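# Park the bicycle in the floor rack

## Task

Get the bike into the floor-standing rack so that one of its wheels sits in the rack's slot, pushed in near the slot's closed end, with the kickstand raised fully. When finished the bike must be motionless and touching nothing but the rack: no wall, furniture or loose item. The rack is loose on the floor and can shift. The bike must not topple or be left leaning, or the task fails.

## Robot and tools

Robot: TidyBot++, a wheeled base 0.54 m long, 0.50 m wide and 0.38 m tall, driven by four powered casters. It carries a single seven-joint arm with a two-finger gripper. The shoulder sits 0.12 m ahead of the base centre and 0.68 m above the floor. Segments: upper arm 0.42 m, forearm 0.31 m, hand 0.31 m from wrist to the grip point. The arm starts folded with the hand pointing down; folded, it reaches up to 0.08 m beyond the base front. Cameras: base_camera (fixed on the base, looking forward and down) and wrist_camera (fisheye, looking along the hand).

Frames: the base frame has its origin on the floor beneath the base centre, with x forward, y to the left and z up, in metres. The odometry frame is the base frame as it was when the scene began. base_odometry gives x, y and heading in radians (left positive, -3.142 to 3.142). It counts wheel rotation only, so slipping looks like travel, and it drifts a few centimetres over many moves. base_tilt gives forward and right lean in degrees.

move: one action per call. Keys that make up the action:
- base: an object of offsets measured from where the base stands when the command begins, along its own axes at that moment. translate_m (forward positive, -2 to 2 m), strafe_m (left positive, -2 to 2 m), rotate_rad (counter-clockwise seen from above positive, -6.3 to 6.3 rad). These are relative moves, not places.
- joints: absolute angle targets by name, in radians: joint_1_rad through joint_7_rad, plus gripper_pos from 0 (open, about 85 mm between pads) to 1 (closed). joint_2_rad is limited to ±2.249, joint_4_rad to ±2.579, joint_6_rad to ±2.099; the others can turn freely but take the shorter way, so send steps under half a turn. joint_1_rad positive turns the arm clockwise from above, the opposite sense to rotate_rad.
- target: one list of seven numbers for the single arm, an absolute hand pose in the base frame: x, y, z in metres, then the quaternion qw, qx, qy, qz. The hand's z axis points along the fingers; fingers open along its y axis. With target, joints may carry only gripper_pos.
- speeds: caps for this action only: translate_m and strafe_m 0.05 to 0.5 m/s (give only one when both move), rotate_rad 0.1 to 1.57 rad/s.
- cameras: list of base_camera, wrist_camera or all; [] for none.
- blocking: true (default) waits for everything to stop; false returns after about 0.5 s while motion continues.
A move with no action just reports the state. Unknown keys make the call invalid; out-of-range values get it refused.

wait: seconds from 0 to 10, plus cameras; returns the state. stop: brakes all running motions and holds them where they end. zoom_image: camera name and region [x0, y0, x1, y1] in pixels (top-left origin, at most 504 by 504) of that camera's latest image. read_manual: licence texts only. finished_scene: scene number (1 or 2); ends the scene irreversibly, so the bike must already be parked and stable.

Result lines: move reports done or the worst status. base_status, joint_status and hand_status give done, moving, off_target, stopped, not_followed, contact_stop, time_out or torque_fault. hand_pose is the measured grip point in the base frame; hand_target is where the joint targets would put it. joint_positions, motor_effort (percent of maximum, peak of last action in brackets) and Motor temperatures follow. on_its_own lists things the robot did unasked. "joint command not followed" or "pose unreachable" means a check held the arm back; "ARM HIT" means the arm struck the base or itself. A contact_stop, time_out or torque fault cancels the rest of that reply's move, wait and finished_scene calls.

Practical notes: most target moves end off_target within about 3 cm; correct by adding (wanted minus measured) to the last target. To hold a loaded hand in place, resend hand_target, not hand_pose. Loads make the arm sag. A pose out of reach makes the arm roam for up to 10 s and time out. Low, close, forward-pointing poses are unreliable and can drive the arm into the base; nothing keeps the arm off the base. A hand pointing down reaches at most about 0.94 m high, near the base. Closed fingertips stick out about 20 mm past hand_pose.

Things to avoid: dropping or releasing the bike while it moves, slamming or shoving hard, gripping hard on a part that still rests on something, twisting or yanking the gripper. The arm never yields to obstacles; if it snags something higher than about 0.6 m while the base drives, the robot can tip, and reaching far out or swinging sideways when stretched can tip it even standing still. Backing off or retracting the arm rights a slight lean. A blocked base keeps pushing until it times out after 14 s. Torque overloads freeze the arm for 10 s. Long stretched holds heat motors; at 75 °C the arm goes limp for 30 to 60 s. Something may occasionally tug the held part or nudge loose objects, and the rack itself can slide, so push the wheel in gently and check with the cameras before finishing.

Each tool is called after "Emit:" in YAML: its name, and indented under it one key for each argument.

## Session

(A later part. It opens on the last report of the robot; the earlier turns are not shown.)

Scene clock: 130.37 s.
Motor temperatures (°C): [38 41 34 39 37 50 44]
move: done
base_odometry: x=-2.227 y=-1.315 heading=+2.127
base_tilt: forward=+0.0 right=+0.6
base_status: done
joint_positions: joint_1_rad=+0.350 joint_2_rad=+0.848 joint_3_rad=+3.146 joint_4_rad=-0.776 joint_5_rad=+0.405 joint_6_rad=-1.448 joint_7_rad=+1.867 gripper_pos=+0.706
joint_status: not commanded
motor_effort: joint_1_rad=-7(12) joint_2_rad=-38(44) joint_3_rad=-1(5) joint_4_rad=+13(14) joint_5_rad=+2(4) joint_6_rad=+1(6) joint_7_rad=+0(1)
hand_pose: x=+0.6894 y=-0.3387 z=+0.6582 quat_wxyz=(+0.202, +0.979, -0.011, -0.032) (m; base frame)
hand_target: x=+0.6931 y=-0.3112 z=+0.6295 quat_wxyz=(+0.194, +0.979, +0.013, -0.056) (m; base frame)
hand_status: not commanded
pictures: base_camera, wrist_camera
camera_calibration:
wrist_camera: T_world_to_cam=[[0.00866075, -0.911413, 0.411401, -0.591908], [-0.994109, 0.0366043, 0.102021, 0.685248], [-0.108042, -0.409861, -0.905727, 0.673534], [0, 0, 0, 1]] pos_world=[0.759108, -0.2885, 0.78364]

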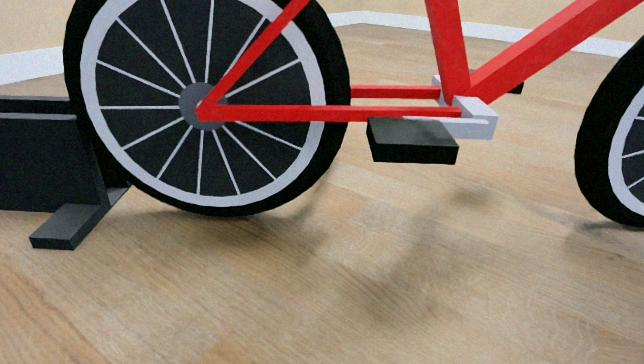

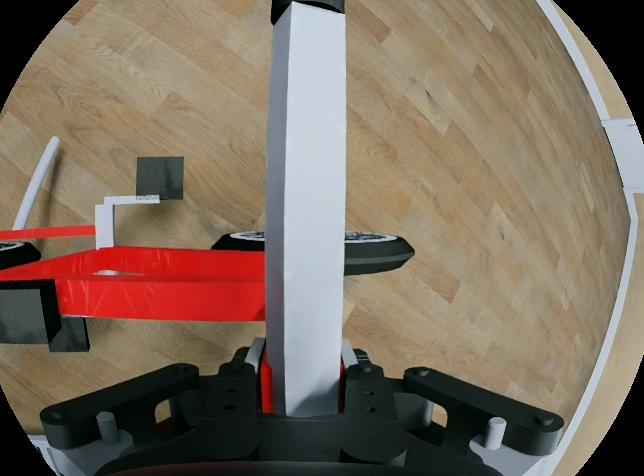

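Emit:
move:
  base: {"strafe_m": -0.07}
  speeds: {"strafe_m": 0.1}
  cameras: []

Emit:
move:
  base: {"translate_m": 0.05}
  speeds: {"translate_m": 0.08}

Emit:
zoom_image:
  camera: "base_camera"
  region: [0, 60, 260, 260]

Scene clock: 132.27 s.
Motor temperatures (°C): [38 41 34 39 37 50 44]
move: done
base_odometry: x=-2.167 y=-1.278 heading=+2.127
base_tilt: forward=+0.0 right=+0.6
base_status: done
joint_positions: joint_1_rad=+0.318 joint_2_rad=+0.847 joint_3_rad=+3.142 joint_4_rad=-0.776 joint_5_rad=+0.405 joint_6_rad=-1.448 joint_7_rad=+1.867 gripper_pos=+0.706
joint_status: not commanded
motor_effort: joint_1_rad=-1(6) joint_2_rad=-37(41) joint_3_rad=+2(4) joint_4_rad=+14(15) joint_5_rad=+4(6) joint_6_rad=+3(6) joint_7_rad=+0(1)
hand_pose: x=+0.7012 y=-0.3181 z=+0.6581 quat_wxyz=(+0.201, +0.979, +0.007, -0.028) (m; base frame)
hand_target: x=+0.6931 y=-0.3112 z=+0.6295 quat_wxyz=(+0.194, +0.979, +0.013, -0.056) (m; base frame)
hand_status: not commanded
pictures: none
No camera images: "cameras" was empty.

Scene clock: 133.40 s.
Motor temperatures (°C): [38 41 34 39 37 50 44]
move: done
base_odometry: x=-2.194 y=-1.235 heading=+2.127
base_tilt: forward=+0.0 right=+0.6
base_status: done
joint_positions: joint_1_rad=+0.316 joint_2_rad=+0.848 joint_3_rad=+3.142 joint_4_rad=-0.780 joint_5_rad=+0.405 joint_6_rad=-1.452 joint_7_rad=+1.867 gripper_pos=+0.706
joint_status: not commanded
motor_effort: joint_1_rad=+0(4) joint_2_rad=-40(43) joint_3_rad=+2(2) joint_4_rad=+14(17) joint_5_rad=+3(5) joint_6_rad=+2(6) joint_7_rad=+0(1)
hand_pose: x=+0.6994 y=-0.3166 z=+0.6565 quat_wxyz=(+0.200, +0.979, +0.008, -0.031) (m; base frame)
hand_target: x=+0.6931 y=-0.3112 z=+0.6295 quat_wxyz=(+0.194, +0.979, +0.013, -0.056) (m; base frame)
hand_status: not commanded
pictures: base_camera, wrist_camera
camera_calibration:
wrist_camera: T_world_to_cam=[[0.0435947, -0.912628, 0.406461, -0.592699], [-0.994185, 0.000471297, 0.107689, 0.6794], [-0.0984715, -0.408792, -0.9073, 0.676876], [0, 0, 0, 1]] pos_world=[0.767941, -0.264533, 0.781874]

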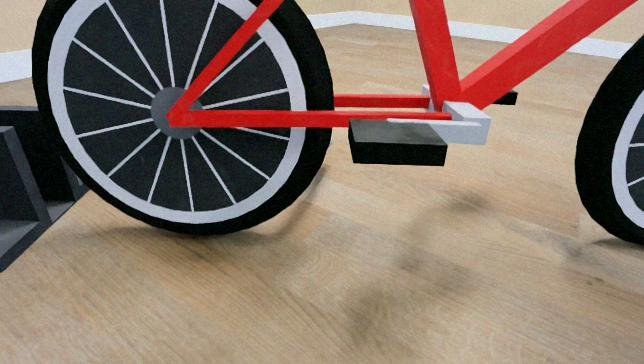

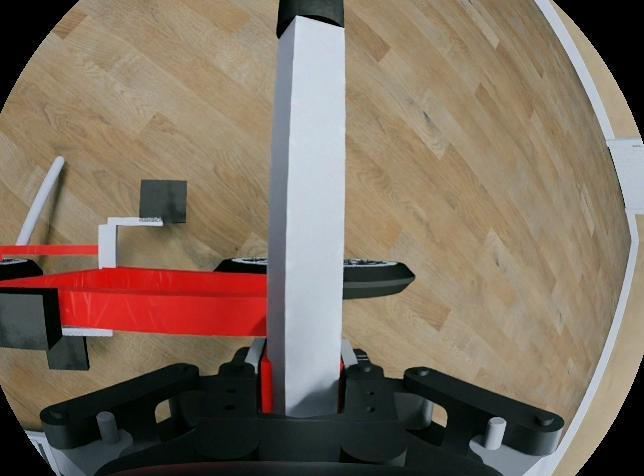

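Scaled by 1.938.

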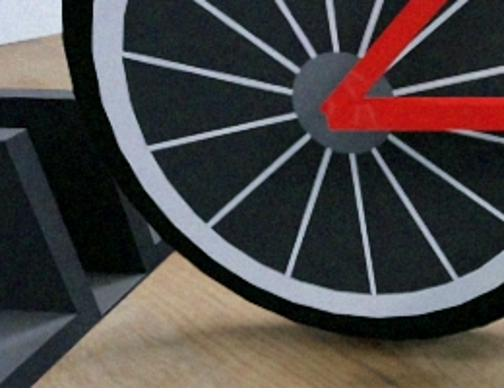

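Emit:
move:
  base: {"strafe_m": 0.1}
  speeds: {"strafe_m": 0.1}

Emit:
zoom_image:
  camera: "base_camera"
  region: [0, 60, 260, 260]

Scene clock: 135.17 s.
Motor temperatures (°C): [38 41 34 39 37 50 44]
move: done
base_odometry: x=-2.279 y=-1.288 heading=+2.127
base_tilt: forward=+0.0 right=+0.6
base_status: done
joint_positions: joint_1_rad=+0.299 joint_2_rad=+0.848 joint_3_rad=+3.139 joint_4_rad=-0.780 joint_5_rad=+0.405 joint_6_rad=-1.453 joint_7_rad=+1.867 gripper_pos=+0.706
joint_status: not commanded
motor_effort: joint_1_rad=+1(5) joint_2_rad=-41(42) joint_3_rad=+2(4) joint_4_rad=+14(16) joint_5_rad=+3(6) joint_6_rad=+2(4) joint_7_rad=+0(0)
hand_pose: x=+0.7049 y=-0.3053 z=+0.6561 quat_wxyz=(+0.199, +0.979, +0.017, -0.030) (m; base frame)
hand_target: x=+0.6931 y=-0.3112 z=+0.6295 quat_wxyz=(+0.194, +0.979, +0.013, -0.056) (m; base frame)
hand_status: not commanded
pictures: base_camera, wrist_camera
camera_calibration:
wrist_camera: T_world_to_cam=[[0.0606211, -0.912626, 0.404275, -0.593113], [-0.993945, -0.0180048, 0.108397, 0.678616], [-0.0916472, -0.408398, -0.908191, 0.677532], [0, 0, 0, 1]] pos_world=[0.772556, -0.252369, 0.78155]

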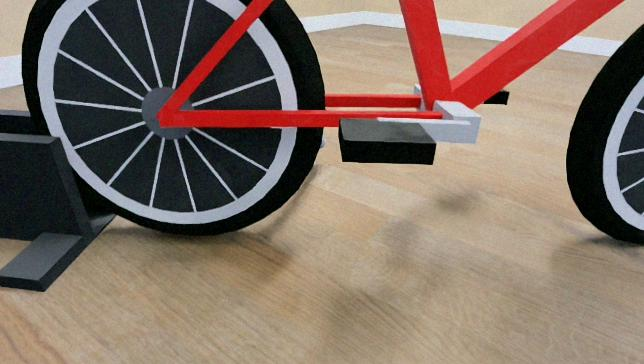

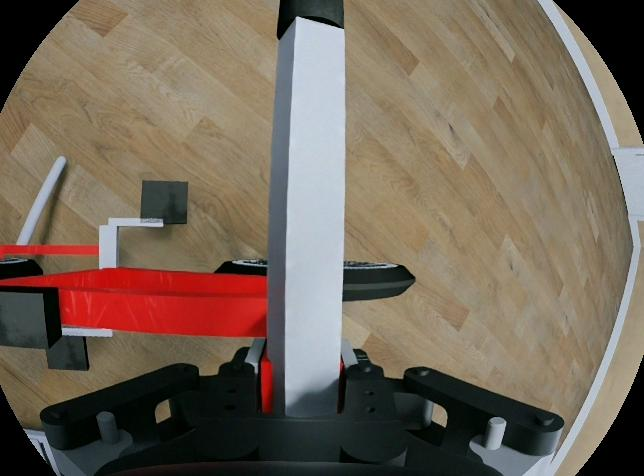

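Scaled by 1.938.

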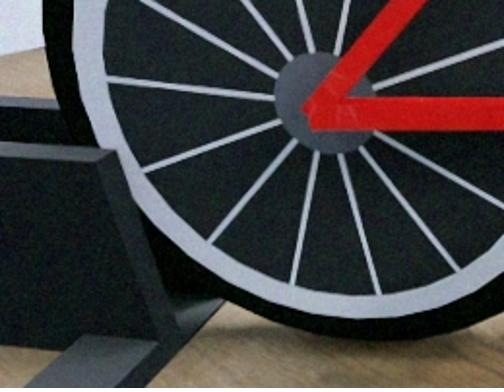

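Emit:
move:
  base: {"strafe_m": 0.08}
  speeds: {"strafe_m": 0.1}

Emit:
zoom_image:
  camera: "base_camera"
  region: [0, 60, 260, 260]

Scene clock: 136.70 s.
Motor temperatures (°C): [38 41 34 39 37 50 44]
move: done
base_odometry: x=-2.347 y=-1.330 heading=+2.127
base_tilt: forward=+0.0 right=+0.6
base_status: done
joint_positions: joint_1_rad=+0.305 joint_2_rad=+0.848 joint_3_rad=+3.139 joint_4_rad=-0.779 joint_5_rad=+0.405 joint_6_rad=-1.446 joint_7_rad=+1.867 gripper_pos=+0.706
joint_status: not commanded
motor_effort: joint_1_rad=+1(6) joint_2_rad=-41(44) joint_3_rad=+3(4) joint_4_rad=+15(16) joint_5_rad=+6(7) joint_6_rad=+3(4) joint_7_rad=+1(1)
hand_pose: x=+0.7054 y=-0.3092 z=+0.6561 quat_wxyz=(+0.200, +0.979, +0.015, -0.027) (m; base frame)
hand_target: x=+0.6931 y=-0.3112 z=+0.6295 quat_wxyz=(+0.194, +0.979, +0.013, -0.056) (m; base frame)
hand_status: not commanded
pictures: base_camera, wrist_camera
camera_calibration:
wrist_camera: T_world_to_cam=[[0.0554045, -0.912142, 0.406114, -0.594041], [-0.994646, -0.0148847, 0.102264, 0.684551], [-0.0872348, -0.409605, -0.908082, 0.67244], [0, 0, 0, 1]] pos_world=[0.772459, -0.256226, 0.781874]

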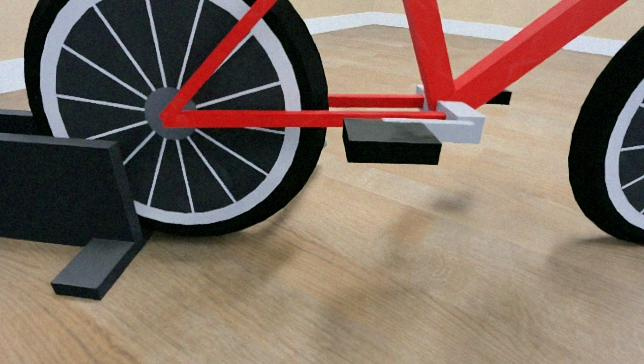

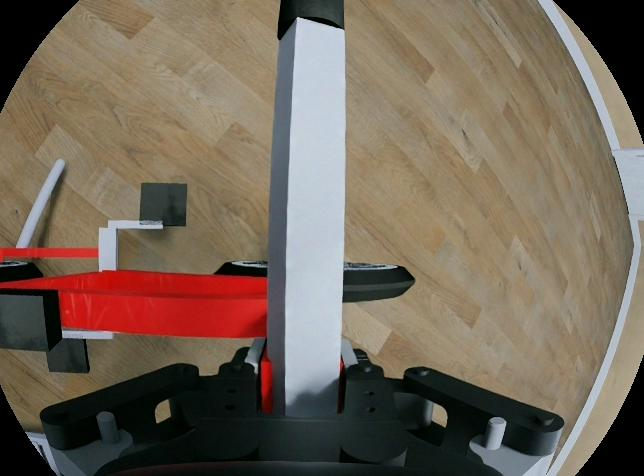

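Scaled by 1.938.

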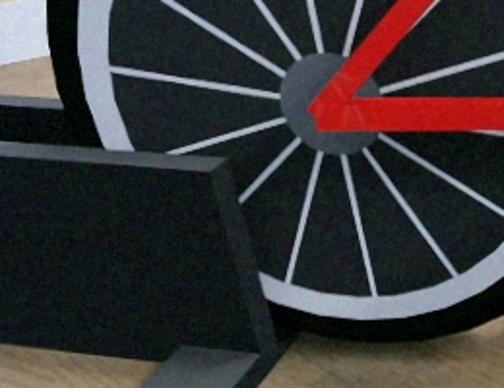

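Emit:
move:
  base: {"translate_m": -0.025}
  speeds: {"translate_m": 0.08}
  cameras: []

Emit:
move:
  base: {"strafe_m": 0.08}
  speeds: {"strafe_m": 0.12}

Scene clock: 137.63 s.
Motor temperatures (°C): [38 41 34 39 37 50 44]
move: done
base_odometry: x=-2.334 y=-1.352 heading=+2.127
base_tilt: forward=+0.0 right=+0.6
base_status: done
joint_positions: joint_1_rad=+0.303 joint_2_rad=+0.848 joint_3_rad=+3.138 joint_4_rad=-0.775 joint_5_rad=+0.405 joint_6_rad=-1.443 joint_7_rad=+1.867 gripper_pos=+0.706
joint_status: not commanded
motor_effort: joint_1_rad=+0(4) joint_2_rad=-40(43) joint_3_rad=+3(5) joint_4_rad=+12(14) joint_5_rad=+6(8) joint_6_rad=-3(5) joint_7_rad=+1(1)
hand_pose: x=+0.7082 y=-0.3087 z=+0.6574 quat_wxyz=(+0.201, +0.979, +0.016, -0.023) (m; base frame)
hand_target: x=+0.6931 y=-0.3112 z=+0.6295 quat_wxyz=(+0.194, +0.979, +0.013, -0.056) (m; base frame)
hand_status: not commanded
pictures: none
No camera images: "cameras" was empty.

Scene clock: 138.87 s.
Motor temperatures (°C): [38 41 34 39 37 50 44]
move: done
base_odometry: x=-2.402 y=-1.394 heading=+2.127
base_tilt: forward=+0.0 right=+0.6
base_status: done
joint_positions: joint_1_rad=+0.351 joint_2_rad=+0.849 joint_3_rad=+3.145 joint_4_rad=-0.773 joint_5_rad=+0.404 joint_6_rad=-1.439 joint_7_rad=+1.867 gripper_pos=+0.706
joint_status: not commanded
motor_effort: joint_1_rad=-7(12) joint_2_rad=-41(43) joint_3_rad=+0(4) joint_4_rad=+12(14) joint_5_rad=+3(5) joint_6_rad=-2(8) joint_7_rad=+1(1)
hand_pose: x=+0.6930 y=-0.3395 z=+0.6582 quat_wxyz=(+0.203, +0.979, -0.009, -0.027) (m; base frame)
hand_target: x=+0.6931 y=-0.3112 z=+0.6295 quat_wxyz=(+0.194, +0.979, +0.013, -0.056) (m; base frame)
hand_status: not commanded
pictures: base_camera, wrist_camera
camera_calibration:
wrist_camera: T_world_to_cam=[[0.00856665, -0.910419, 0.413599, -0.593661], [-0.995152, 0.032762, 0.0927281, 0.694355], [-0.0979717, -0.412389, -0.905725, 0.665767], [0, 0, 0, 1]] pos_world=[0.761301, -0.288673, 0.784154]

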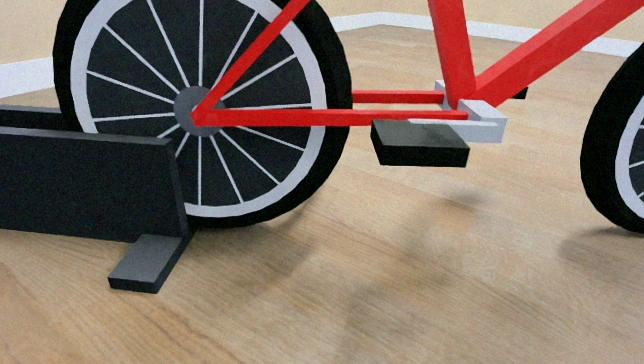

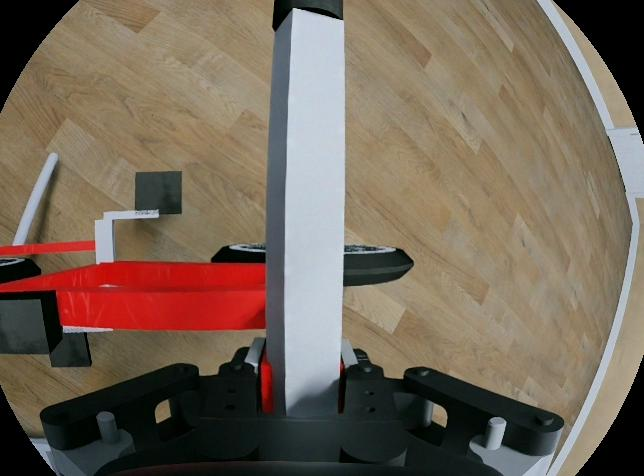

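Emit:
move:
  base: {"strafe_m": 0.06}
  speeds: {"strafe_m": 0.1}

Scene clock: 140.27 s.
Motor temperatures (°C): [38 41 34 39 37 50 44]
move: done
base_odometry: x=-2.453 y=-1.426 heading=+2.127
base_tilt: forward=+0.0 right=+0.6
base_status: done
joint_positions: joint_1_rad=+0.371 joint_2_rad=+0.855 joint_3_rad=+3.157 joint_4_rad=-0.763 joint_5_rad=+0.404 joint_6_rad=-1.424 joint_7_rad=+1.867 gripper_pos=+0.706
joint_status: not commanded
motor_effort: joint_1_rad=-11(20) joint_2_rad=-39(46) joint_3_rad=-1(6) joint_4_rad=+12(13) joint_5_rad=+5(7) joint_6_rad=+0(12) joint_7_rad=+0(1)
hand_pose: x=+0.6904 y=-0.3585 z=+0.6591 quat_wxyz=(+0.210, +0.977, -0.022, -0.022) (m; base frame)
hand_target: x=+0.6931 y=-0.3112 z=+0.6295 quat_wxyz=(+0.194, +0.979, +0.013, -0.056) (m; base frame)
hand_status: not commanded
pictures: base_camera, wrist_camera
camera_calibration:
wrist_camera: T_world_to_cam=[[-0.01785, -0.904238, 0.426655, -0.599516], [-0.995362, 0.0564143, 0.0779195, 0.710646], [-0.0945273, -0.423286, -0.901051, 0.649171], [0, 0, 0, 1]] pos_world=[0.758013, -0.307411, 0.78535]

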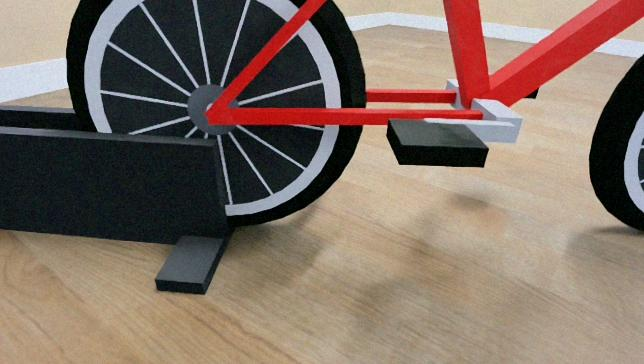

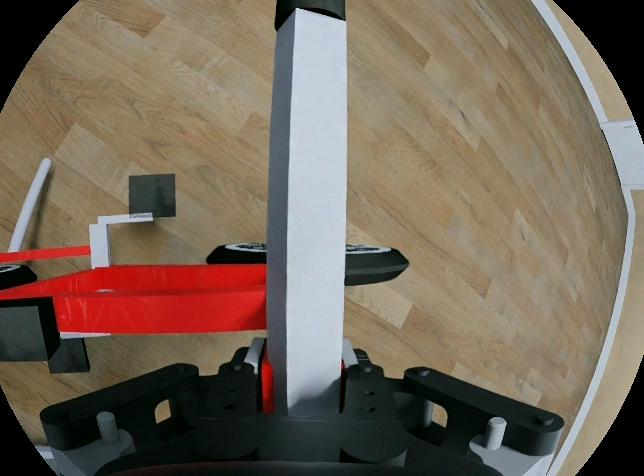

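Emit:
move:
  base: {"strafe_m": 0.07}
  speeds: {"strafe_m": 0.1}

Scene clock: 141.67 s.
Motor temperatures (°C): [38 41 34 39 37 50 44]
move: done
base_odometry: x=-2.512 y=-1.463 heading=+2.126
base_tilt: forward=+0.0 right=+0.6
base_status: done
joint_positions: joint_1_rad=+0.353 joint_2_rad=+0.855 joint_3_rad=+3.155 joint_4_rad=-0.762 joint_5_rad=+0.404 joint_6_rad=-1.423 joint_7_rad=+1.867 gripper_pos=+0.706
joint_status: not commanded
motor_effort: joint_1_rad=-7(18) joint_2_rad=-38(44) joint_3_rad=+0(6) joint_4_rad=+12(13) joint_5_rad=+6(8) joint_6_rad=+1(8) joint_7_rad=+1(1)
hand_pose: x=+0.6977 y=-0.3476 z=+0.6591 quat_wxyz=(+0.210, +0.978, -0.013, -0.019) (m; base frame)
hand_target: x=+0.6931 y=-0.3112 z=+0.6295 quat_wxyz=(+0.194, +0.979, +0.013, -0.056) (m; base frame)
hand_status: not commanded
pictures: base_camera, wrist_camera
camera_calibration:
wrist_camera: T_world_to_cam=[[-0.00102158, -0.90483, 0.425773, -0.60088], [-0.996428, 0.0368716, 0.0759667, 0.712547], [-0.0844358, -0.424174, -0.901636, 0.647477], [0, 0, 0, 1]] pos_world=[0.764059, -0.295323, 0.785497]

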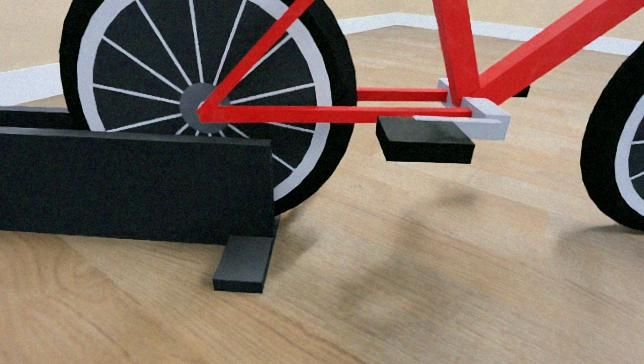

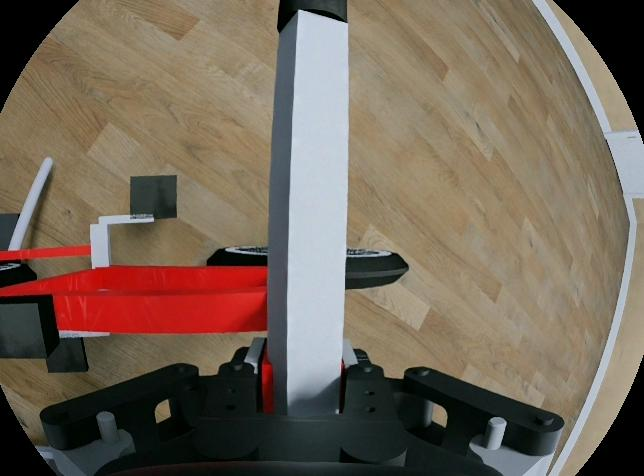

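Emit:
move:
  base: {"strafe_m": 0.1}
  speeds: {"strafe_m": 0.1}

Scene clock: 143.40 s.
Motor temperatures (°C): [38 41 34 39 37 50 44]
move: done
base_odometry: x=-2.597 y=-1.515 heading=+2.125
base_tilt: forward=+0.0 right=+0.6
base_status: done
joint_positions: joint_1_rad=+0.367 joint_2_rad=+0.857 joint_3_rad=+3.155 joint_4_rad=-0.760 joint_5_rad=+0.404 joint_6_rad=-1.415 joint_7_rad=+1.867 gripper_pos=+0.706
joint_status: not commanded
motor_effort: joint_1_rad=-10(17) joint_2_rad=-39(45) joint_3_rad=+0(5) joint_4_rad=+11(12) joint_5_rad=+5(8) joint_6_rad=-3(10) joint_7_rad=+1(1)
hand_pose: x=+0.6959 y=-0.3563 z=+0.6593 quat_wxyz=(+0.211, +0.977, -0.019, -0.017) (m; base frame)
hand_target: x=+0.6931 y=-0.3112 z=+0.6295 quat_wxyz=(+0.194, +0.979, +0.013, -0.056) (m; base frame)
hand_status: not commanded
pictures: base_camera, wrist_camera
camera_calibration:
wrist_camera: T_world_to_cam=[[-0.0135224, -0.903567, 0.428234, -0.601275], [-0.996553, 0.0472358, 0.0681985, 0.720008], [-0.0818498, -0.425836, -0.901091, 0.64105], [0, 0, 0, 1]] pos_world=[0.761865, -0.30432, 0.786028]

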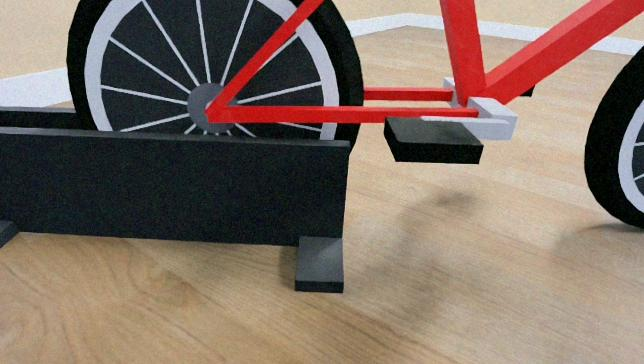

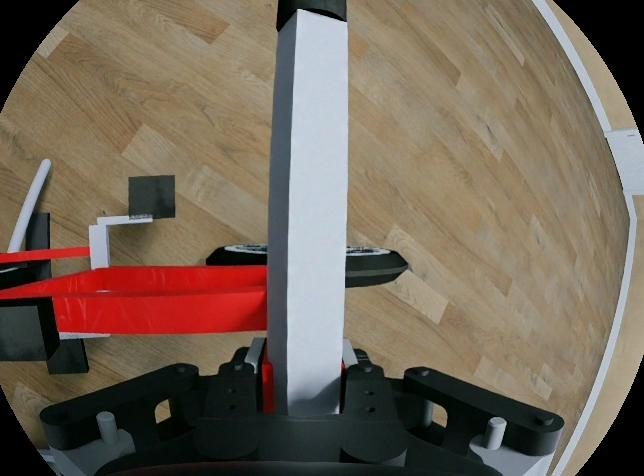

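Emit:
move:
  base: {"strafe_m": 0.07}
  speeds: {"strafe_m": 0.1}

Scene clock: 144.97 s.
Motor temperatures (°C): [38 41 34 39 37 50 44]
move: done
base_odometry: x=-2.656 y=-1.552 heading=+2.125
base_tilt: forward=+0.0 right=+0.6
base_status: done
joint_positions: joint_1_rad=+0.342 joint_2_rad=+0.856 joint_3_rad=+3.152 joint_4_rad=-0.760 joint_5_rad=+0.404 joint_6_rad=-1.424 joint_7_rad=+1.867 gripper_pos=+0.706
joint_status: not commanded
motor_effort: joint_1_rad=-6(18) joint_2_rad=-37(47) joint_3_rad=+0(5) joint_4_rad=+12(12) joint_5_rad=+4(8) joint_6_rad=+1(11) joint_7_rad=+1(2)
hand_pose: x=+0.7027 y=-0.3398 z=+0.6590 quat_wxyz=(+0.209, +0.978, -0.007, -0.017) (m; base frame)
hand_target: x=+0.6931 y=-0.3112 z=+0.6295 quat_wxyz=(+0.194, +0.979, +0.013, -0.056) (m; base frame)
hand_status: not commanded
pictures: base_camera, wrist_camera
camera_calibration:
wrist_camera: T_world_to_cam=[[0.0100856, -0.905846, 0.423488, -0.600466], [-0.996956, 0.0236359, 0.0743007, 0.714285], [-0.0773145, -0.422948, -0.90285, 0.647298], [0, 0, 0, 1]] pos_world=[0.768212, -0.287039, 0.785631]

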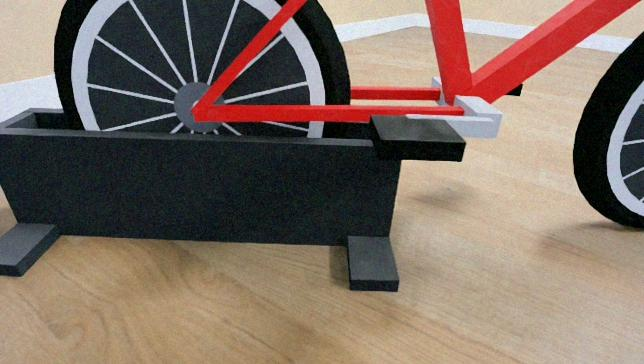

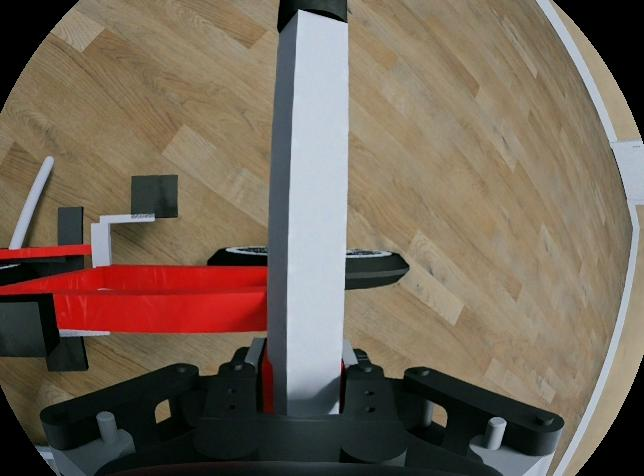

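Emit:
zoom_image:
  camera: "base_camera"
  region: [0, 60, 160, 180]

Scaled by 3.150.

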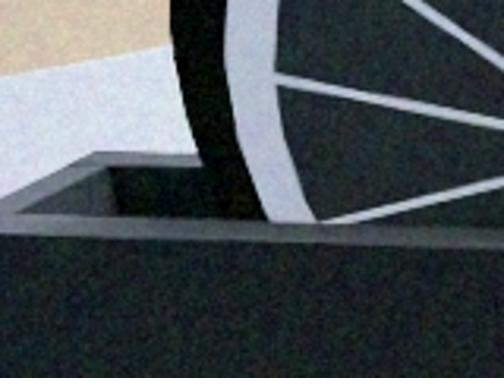

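Emit:
move:
  base: {"strafe_m": 0.04}
  speeds: {"strafe_m": 0.08}

Emit:
zoom_image:
  camera: "base_camera"
  region: [0, 60, 160, 180]

Scene clock: 146.60 s.
Motor temperatures (°C): [38 41 34 39 37 50 44]
move: done
base_odometry: x=-2.690 y=-1.573 heading=+2.124
base_tilt: forward=+0.0 right=+0.6
base_status: done
joint_positions: joint_1_rad=+0.360 joint_2_rad=+0.857 joint_3_rad=+3.153 joint_4_rad=-0.759 joint_5_rad=+0.404 joint_6_rad=-1.415 joint_7_rad=+1.867 gripper_pos=+0.706
joint_status: not commanded
motor_effort: joint_1_rad=-7(17) joint_2_rad=-39(44) joint_3_rad=+0(4) joint_4_rad=+12(12) joint_5_rad=+6(8) joint_6_rad=+0(11) joint_7_rad=+1(2)
hand_pose: x=+0.6991 y=-0.3510 z=+0.6592 quat_wxyz=(+0.210, +0.978, -0.014, -0.015) (m; base frame)
hand_target: x=+0.6931 y=-0.3112 z=+0.6295 quat_wxyz=(+0.194, +0.979, +0.013, -0.056) (m; base frame)
hand_status: not commanded
pictures: base_camera, wrist_camera
camera_calibration:
wrist_camera: T_world_to_cam=[[-0.00608305, -0.904569, 0.426284, -0.600748], [-0.996995, 0.0384065, 0.0672711, 0.720728], [-0.0772234, -0.424594, -0.902085, 0.641327], [0, 0, 0, 1]] pos_world=[0.764433, -0.298795, 0.786137]

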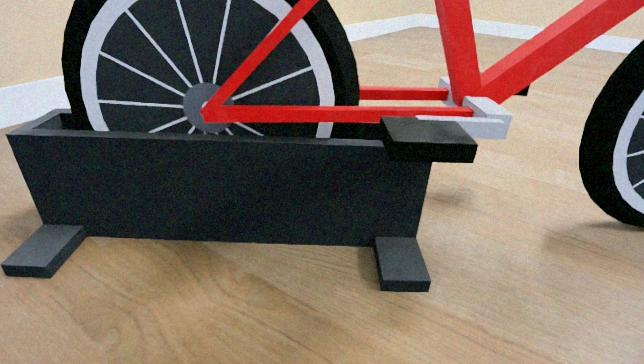

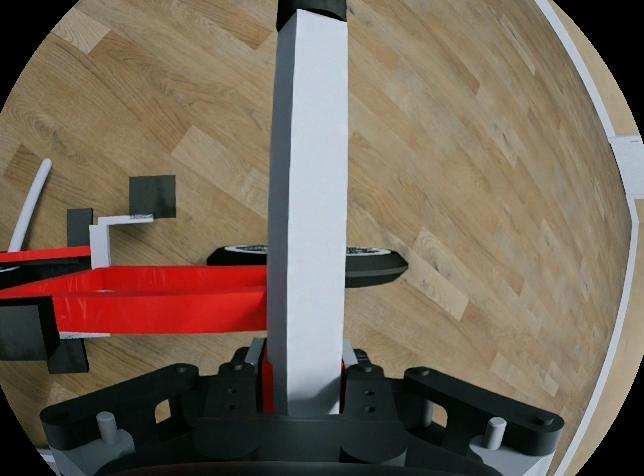

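Scaled by 3.150.

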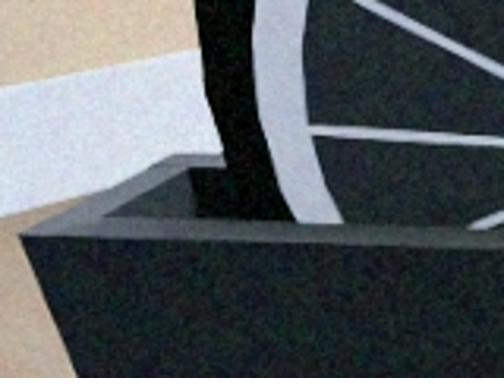

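Emit:
move:
  base: {"strafe_m": 0.022}
  speeds: {"strafe_m": 0.06}

Emit:
zoom_image:
  camera: "base_camera"
  region: [0, 60, 160, 180]

Scene clock: 147.90 s.
Motor temperatures (°C): [38 41 34 39 37 50 44]
move: done
base_odometry: x=-2.708 y=-1.585 heading=+2.124
base_tilt: forward=+0.0 right=+0.6
base_status: done
joint_positions: joint_1_rad=+0.362 joint_2_rad=+0.857 joint_3_rad=+3.153 joint_4_rad=-0.760 joint_5_rad=+0.404 joint_6_rad=-1.411 joint_7_rad=+1.867 gripper_pos=+0.706
joint_status: not commanded
motor_effort: joint_1_rad=-7(16) joint_2_rad=-38(43) joint_3_rad=+0(4) joint_4_rad=+11(12) joint_5_rad=+8(8) joint_6_rad=+0(9) joint_7_rad=+1(1)
hand_pose: x=+0.6993 y=-0.3526 z=+0.6591 quat_wxyz=(+0.210, +0.977, -0.015, -0.014) (m; base frame)
hand_target: x=+0.6931 y=-0.3112 z=+0.6295 quat_wxyz=(+0.194, +0.979, +0.013, -0.056) (m; base frame)
hand_status: not commanded
pictures: base_camera, wrist_camera
camera_calibration:
wrist_camera: T_world_to_cam=[[-0.00781037, -0.904051, 0.427354, -0.601478], [-0.99716, 0.0390521, 0.064389, 0.723245], [-0.0749, -0.425638, -0.901789, 0.638401], [0, 0, 0, 1]] pos_world=[0.76431, -0.300283, 0.786178]

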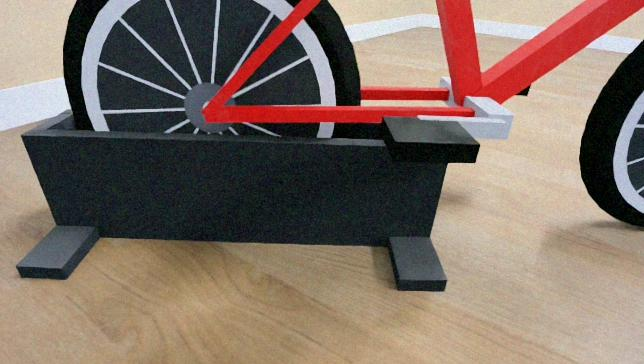

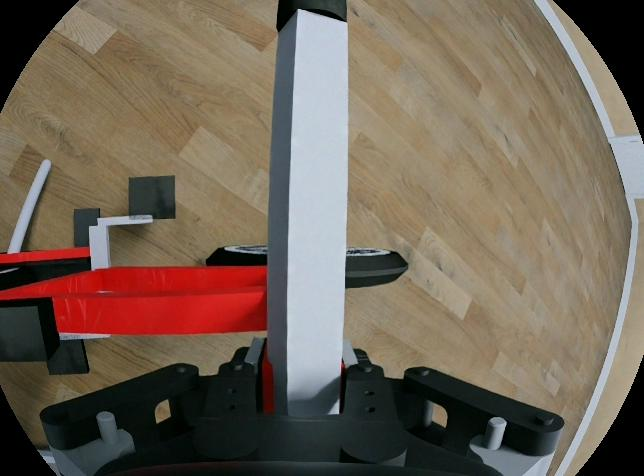

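Scaled by 3.150.

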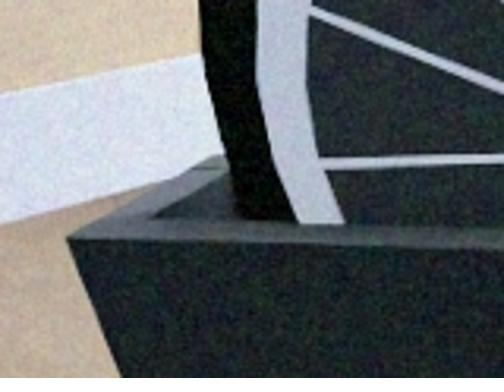

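Emit:
move:
  base: {"strafe_m": 0.02}
  speeds: {"strafe_m": 0.06}

Emit:
zoom_image:
  camera: "base_camera"
  region: [0, 60, 160, 180]

Scene clock: 149.27 s.
Motor temperatures (°C): [38 41 34 39 37 50 44]
move: done
base_odometry: x=-2.725 y=-1.595 heading=+2.123
base_tilt: forward=+0.0 right=+0.6
base_status: done
joint_positions: joint_1_rad=+0.361 joint_2_rad=+0.856 joint_3_rad=+3.153 joint_4_rad=-0.761 joint_5_rad=+0.403 joint_6_rad=-1.410 joint_7_rad=+1.867 gripper_pos=+0.706
joint_status: not commanded
motor_effort: joint_1_rad=-7(16) joint_2_rad=-38(44) joint_3_rad=+0(4) joint_4_rad=+12(13) joint_5_rad=+7(8) joint_6_rad=+0(9) joint_7_rad=+1(1)
hand_pose: x=+0.6997 y=-0.3523 z=+0.6592 quat_wxyz=(+0.211, +0.977, -0.015, -0.013) (m; base frame)
hand_target: x=+0.6931 y=-0.3112 z=+0.6295 quat_wxyz=(+0.194, +0.979, +0.013, -0.056) (m; base frame)
hand_status: not commanded
pictures: base_camera, wrist_camera
camera_calibration:
wrist_camera: T_world_to_cam=[[-0.00726763, -0.903977, 0.42752, -0.601672], [-0.997256, 0.038052, 0.0635068, 0.723963], [-0.0736766, -0.425885, -0.901772, 0.637684], [0, 0, 0, 1]] pos_world=[0.764586, -0.299865, 0.786296]

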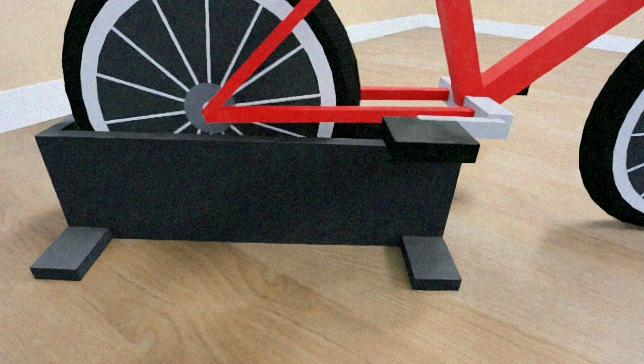

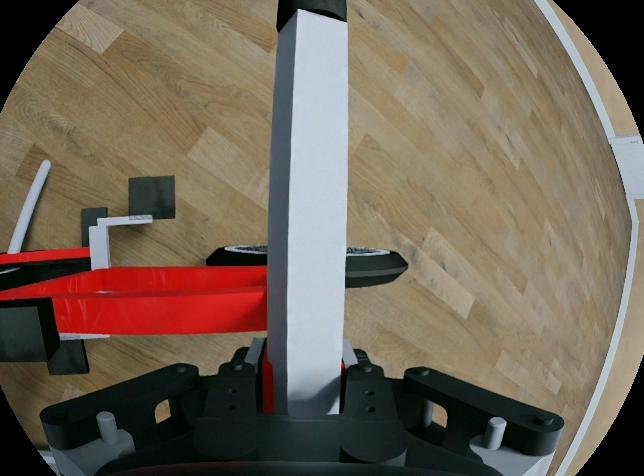

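Scaled by 3.150.

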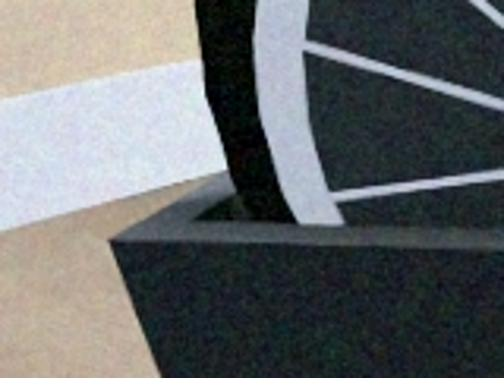

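Emit:
move:
  base: {"strafe_m": 0.012}
  speeds: {"strafe_m": 0.05}

Emit:
zoom_image:
  camera: "base_camera"
  region: [0, 60, 160, 180]

Scene clock: 150.00 s.
Motor temperatures (°C): [38 41 34 39 37 50 44]
move: done
base_odometry: x=-2.735 y=-1.602 heading=+2.122
base_tilt: forward=+0.0 right=+0.6
base_status: done
joint_positions: joint_1_rad=+0.371 joint_2_rad=+0.856 joint_3_rad=+3.153 joint_4_rad=-0.760 joint_5_rad=+0.403 joint_6_rad=-1.410 joint_7_rad=+1.867 gripper_pos=+0.706
joint_status: not commanded
motor_effort: joint_1_rad=-10(15) joint_2_rad=-41(41) joint_3_rad=-1(4) joint_4_rad=+9(11) joint_5_rad=+6(8) joint_6_rad=-6(7) joint_7_rad=+1(1)
hand_pose: x=+0.6962 y=-0.3583 z=+0.6593 quat_wxyz=(+0.211, +0.977, -0.020, -0.014) (m; base frame)
hand_target: x=+0.6931 y=-0.3112 z=+0.6295 quat_wxyz=(+0.194, +0.979, +0.013, -0.056) (m; base frame)
hand_status: not commanded
pictures: base_camera, wrist_camera
camera_calibration:
wrist_camera: T_world_to_cam=[[-0.0166619, -0.903662, 0.427923, -0.600815], [-0.996826, 0.0483331, 0.063254, 0.724189], [-0.0778431, -0.425511, -0.901599, 0.637918], [0, 0, 0, 1]] pos_world=[0.761537, -0.306495, 0.786441]

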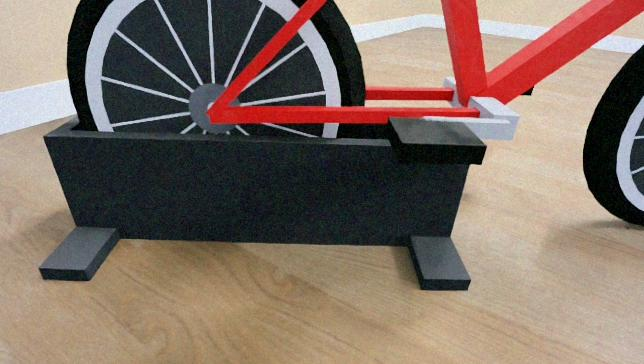

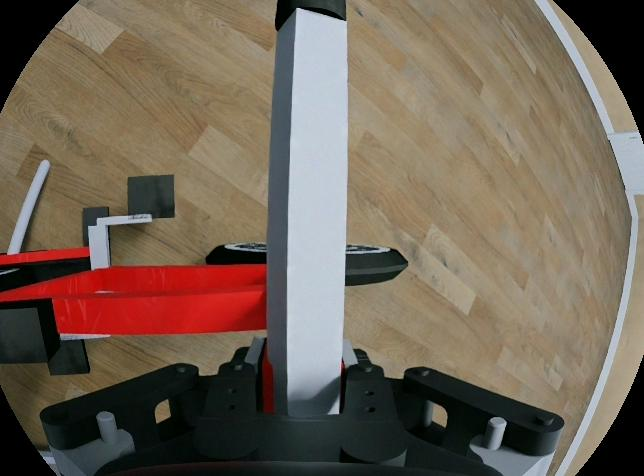

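Scaled by 3.150.

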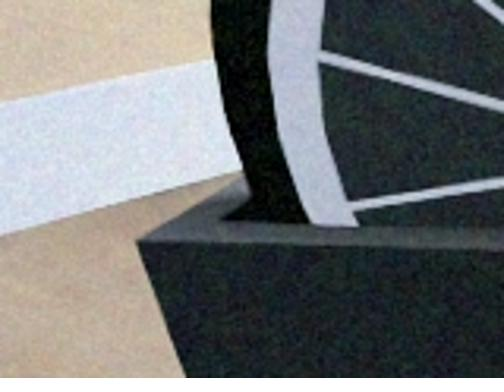

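Emit:
move:
  base: {"strafe_m": -0.05}
  speeds: {"strafe_m": 0.08}
  cameras: []

Emit:
move:
  base: {"translate_m": -0.06}
  speeds: {"translate_m": 0.06}

Emit:
move:
  base: {"translate_m": -0.03}
  speeds: {"translate_m": 0.06}

Scene clock: 151.30 s.
Motor temperatures (°C): [38 41 34 39 37 50 44]
move: done
base_odometry: x=-2.692 y=-1.575 heading=+2.123
base_tilt: forward=+0.0 right=+0.6
base_status: done
joint_positions: joint_1_rad=+0.312 joint_2_rad=+0.852 joint_3_rad=+3.143 joint_4_rad=-0.765 joint_5_rad=+0.402 joint_6_rad=-1.438 joint_7_rad=+1.867 gripper_pos=+0.706
joint_status: not commanded
motor_effort: joint_1_rad=+0(11) joint_2_rad=-36(41) joint_3_rad=+2(4) joint_4_rad=+12(13) joint_5_rad=+4(10) joint_6_rad=+1(6) joint_7_rad=+1(1)
hand_pose: x=+0.7090 y=-0.3166 z=+0.6588 quat_wxyz=(+0.203, +0.979, +0.009, -0.019) (m; base frame)
hand_target: x=+0.6931 y=-0.3112 z=+0.6295 quat_wxyz=(+0.194, +0.979, +0.013, -0.056) (m; base frame)
hand_status: not commanded
pictures: none
No camera images: "cameras" was empty.

Scene clock: 154.50 s.
Motor temperatures (°C): [38 42 34 39 37 50 44]
move: time_out
base_odometry: x=-2.668 y=-1.615 heading=+2.122
base_tilt: forward=+0.0 right=+0.6
base_status: translate_m time_out (by the wheels' count: -0.047 of -0.060)
joint_positions: joint_1_rad=+0.311 joint_2_rad=+0.851 joint_3_rad=+3.140 joint_4_rad=-0.767 joint_5_rad=+0.401 joint_6_rad=-1.432 joint_7_rad=+1.867 gripper_pos=+0.706
joint_status: not commanded
motor_effort: joint_1_rad=-1(7) joint_2_rad=-39(45) joint_3_rad=+3(6) joint_4_rad=+11(15) joint_5_rad=+6(12) joint_6_rad=-5(13) joint_7_rad=+2(2)
hand_pose: x=+0.7114 y=-0.3147 z=+0.6585 quat_wxyz=(+0.202, +0.979, +0.011, -0.016) (m; base frame)
hand_target: x=+0.6931 y=-0.3112 z=+0.6295 quat_wxyz=(+0.194, +0.979, +0.013, -0.056) (m; base frame)
hand_status: not commanded
pictures: base_camera, wrist_camera
camera_calibration:
wrist_camera: T_world_to_cam=[[0.0442994, -0.910771, 0.410528, -0.594956], [-0.996788, -0.0128535, 0.0790457, 0.707645], [-0.0667159, -0.412711, -0.908415, 0.65754], [0, 0, 0, 1]] pos_world=[0.775597, -0.2614, 0.785629]

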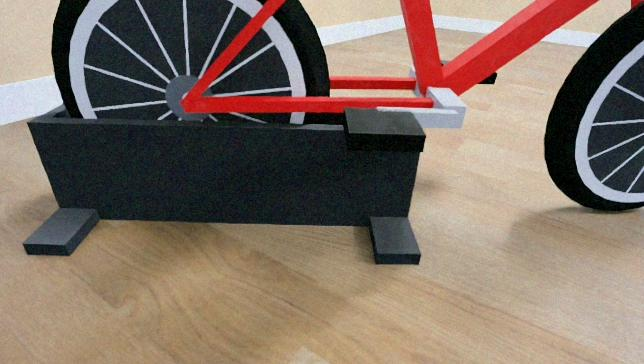

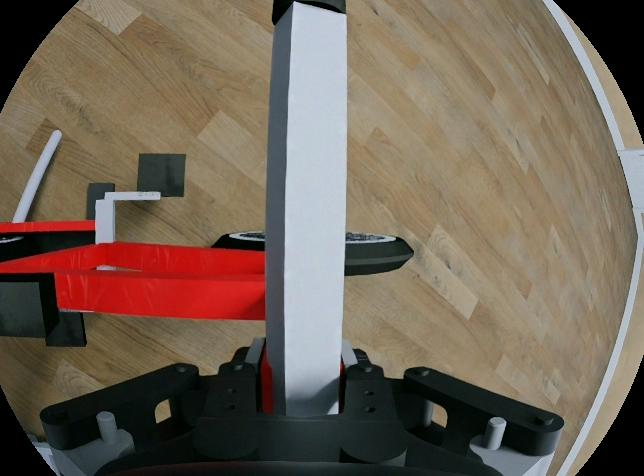

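not run: a stop that you did not command came earlier in this reply.

Emit:
move:
  joints: {"joint_1_rad": 0.33, "joint_2_rad": 0.807, "joint_3_rad": 3.14, "joint_4_rad": -0.946, "joint_5_rad": 0.408, "joint_6_rad": -1.355, "joint_7_rad": 1.855}

Emit:
move:
  joints: {"joint_1_rad": 0.35, "joint_2_rad": 0.735, "joint_3_rad": 3.14, "joint_4_rad": -1.093, "joint_5_rad": 0.407, "joint_6_rad": -1.255, "joint_7_rad": 1.845}

Scene clock: 156.27 s.
Motor temperatures (°C): [38 42 34 39 37 50 44]
move: off_target
base_odometry: x=-2.668 y=-1.615 heading=+2.122
base_tilt: forward=+0.0 right=+0.6
base_status: not commanded
joint_positions: joint_1_rad=+0.323 joint_2_rad=+0.791 joint_3_rad=+3.140 joint_4_rad=-0.890 joint_5_rad=+0.401 joint_6_rad=-1.363 joint_7_rad=+1.867 gripper_pos=+0.706
joint_status: joint_4_rad off_target (ended at -0.890, target -0.946); the others done
motor_effort: joint_1_rad=-2(3) joint_2_rad=-35(39) joint_3_rad=+1(3) joint_4_rad=+9(11) joint_5_rad=+4(6) joint_6_rad=-5(7) joint_7_rad=+2(3)
hand_pose: x=+0.6933 y=-0.3154 z=+0.6572 quat_wxyz=(+0.201, +0.979, +0.019, -0.014) (m; base frame)
hand_target: x=+0.6748 y=-0.3157 z=+0.6290 quat_wxyz=(+0.194, +0.980, +0.018, -0.044) (m; base frame)
hand_status: not commanded
pictures: base_camera, wrist_camera
camera_calibration:
wrist_camera: T_world_to_cam=[[0.0575354, -0.910735, 0.408964, -0.602333], [-0.996566, -0.0279584, 0.0779411, 0.685548], [-0.0595497, -0.412044, -0.909216, 0.650585], [0, 0, 0, 1]] pos_world=[0.756591, -0.261329, 0.784423]

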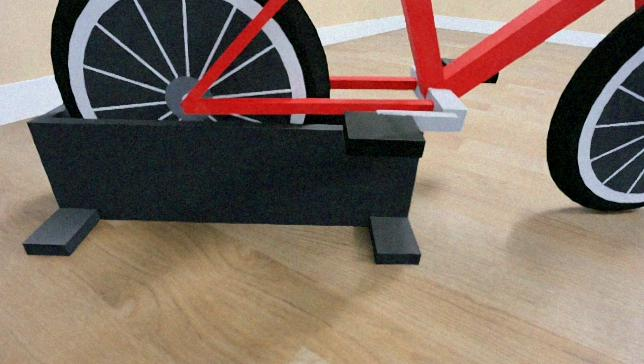

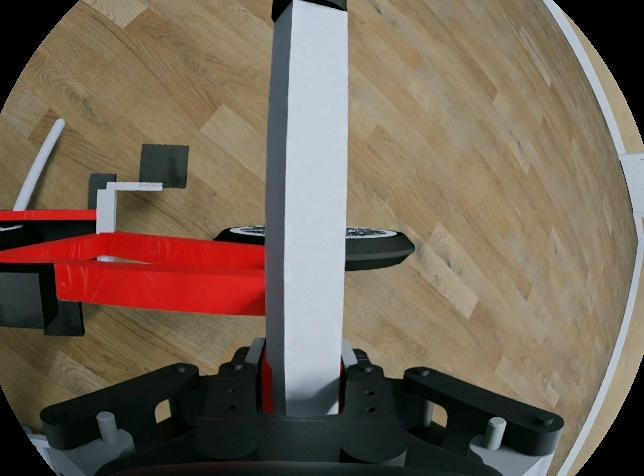

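Scene clock: 157.33 s.
Motor temperatures (°C): [38 42 34 39 37 50 44]
move: off_target
base_odometry: x=-2.668 y=-1.615 heading=+2.122
base_tilt: forward=+0.0 right=+0.6
base_status: not commanded
joint_positions: joint_1_rad=+0.338 joint_2_rad=+0.721 joint_3_rad=+3.140 joint_4_rad=-1.031 joint_5_rad=+0.401 joint_6_rad=-1.265 joint_7_rad=+1.867 gripper_pos=+0.706
joint_status: joint_4_rad off_target (ended at -1.031, target -1.093); the others done
motor_effort: joint_1_rad=-1(2) joint_2_rad=-34(36) joint_3_rad=+2(2) joint_4_rad=+8(10) joint_5_rad=+4(6) joint_6_rad=-6(7) joint_7_rad=+2(3)
hand_pose: x=+0.6761 y=-0.3159 z=+0.6555 quat_wxyz=(+0.202, +0.979, +0.028, -0.001) (m; base frame)
hand_target: x=+0.6532 y=-0.3175 z=+0.6263 quat_wxyz=(+0.193, +0.980, +0.021, -0.032) (m; base frame)
hand_status: not commanded
pictures: base_camera, wrist_camera
camera_calibration:
wrist_camera: T_world_to_cam=[[0.0705356, -0.908713, 0.411419, -0.61089], [-0.997021, -0.0513226, 0.0575763, 0.674712], [-0.0312052, -0.414255, -0.909626, 0.628249], [0, 0, 0, 1]] pos_world=[0.735396, -0.26024, 0.783956]

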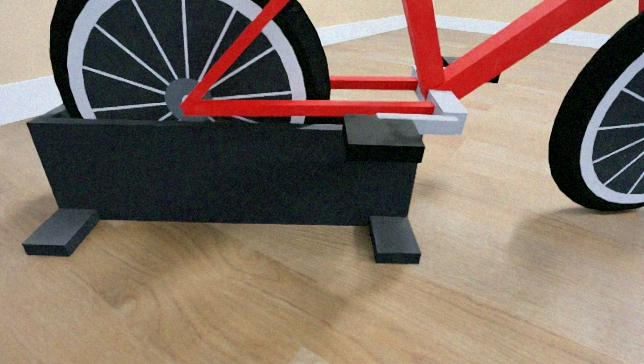

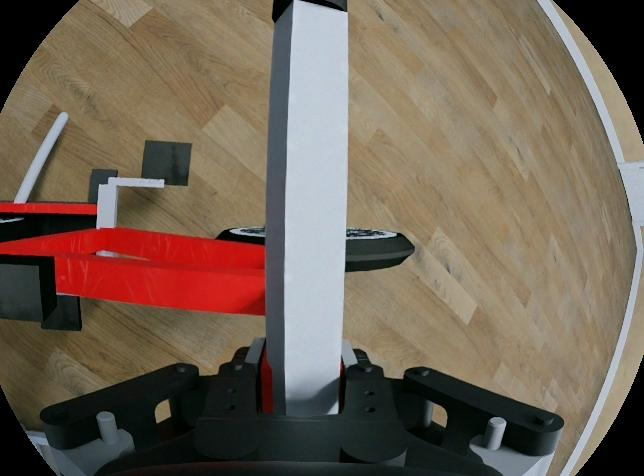

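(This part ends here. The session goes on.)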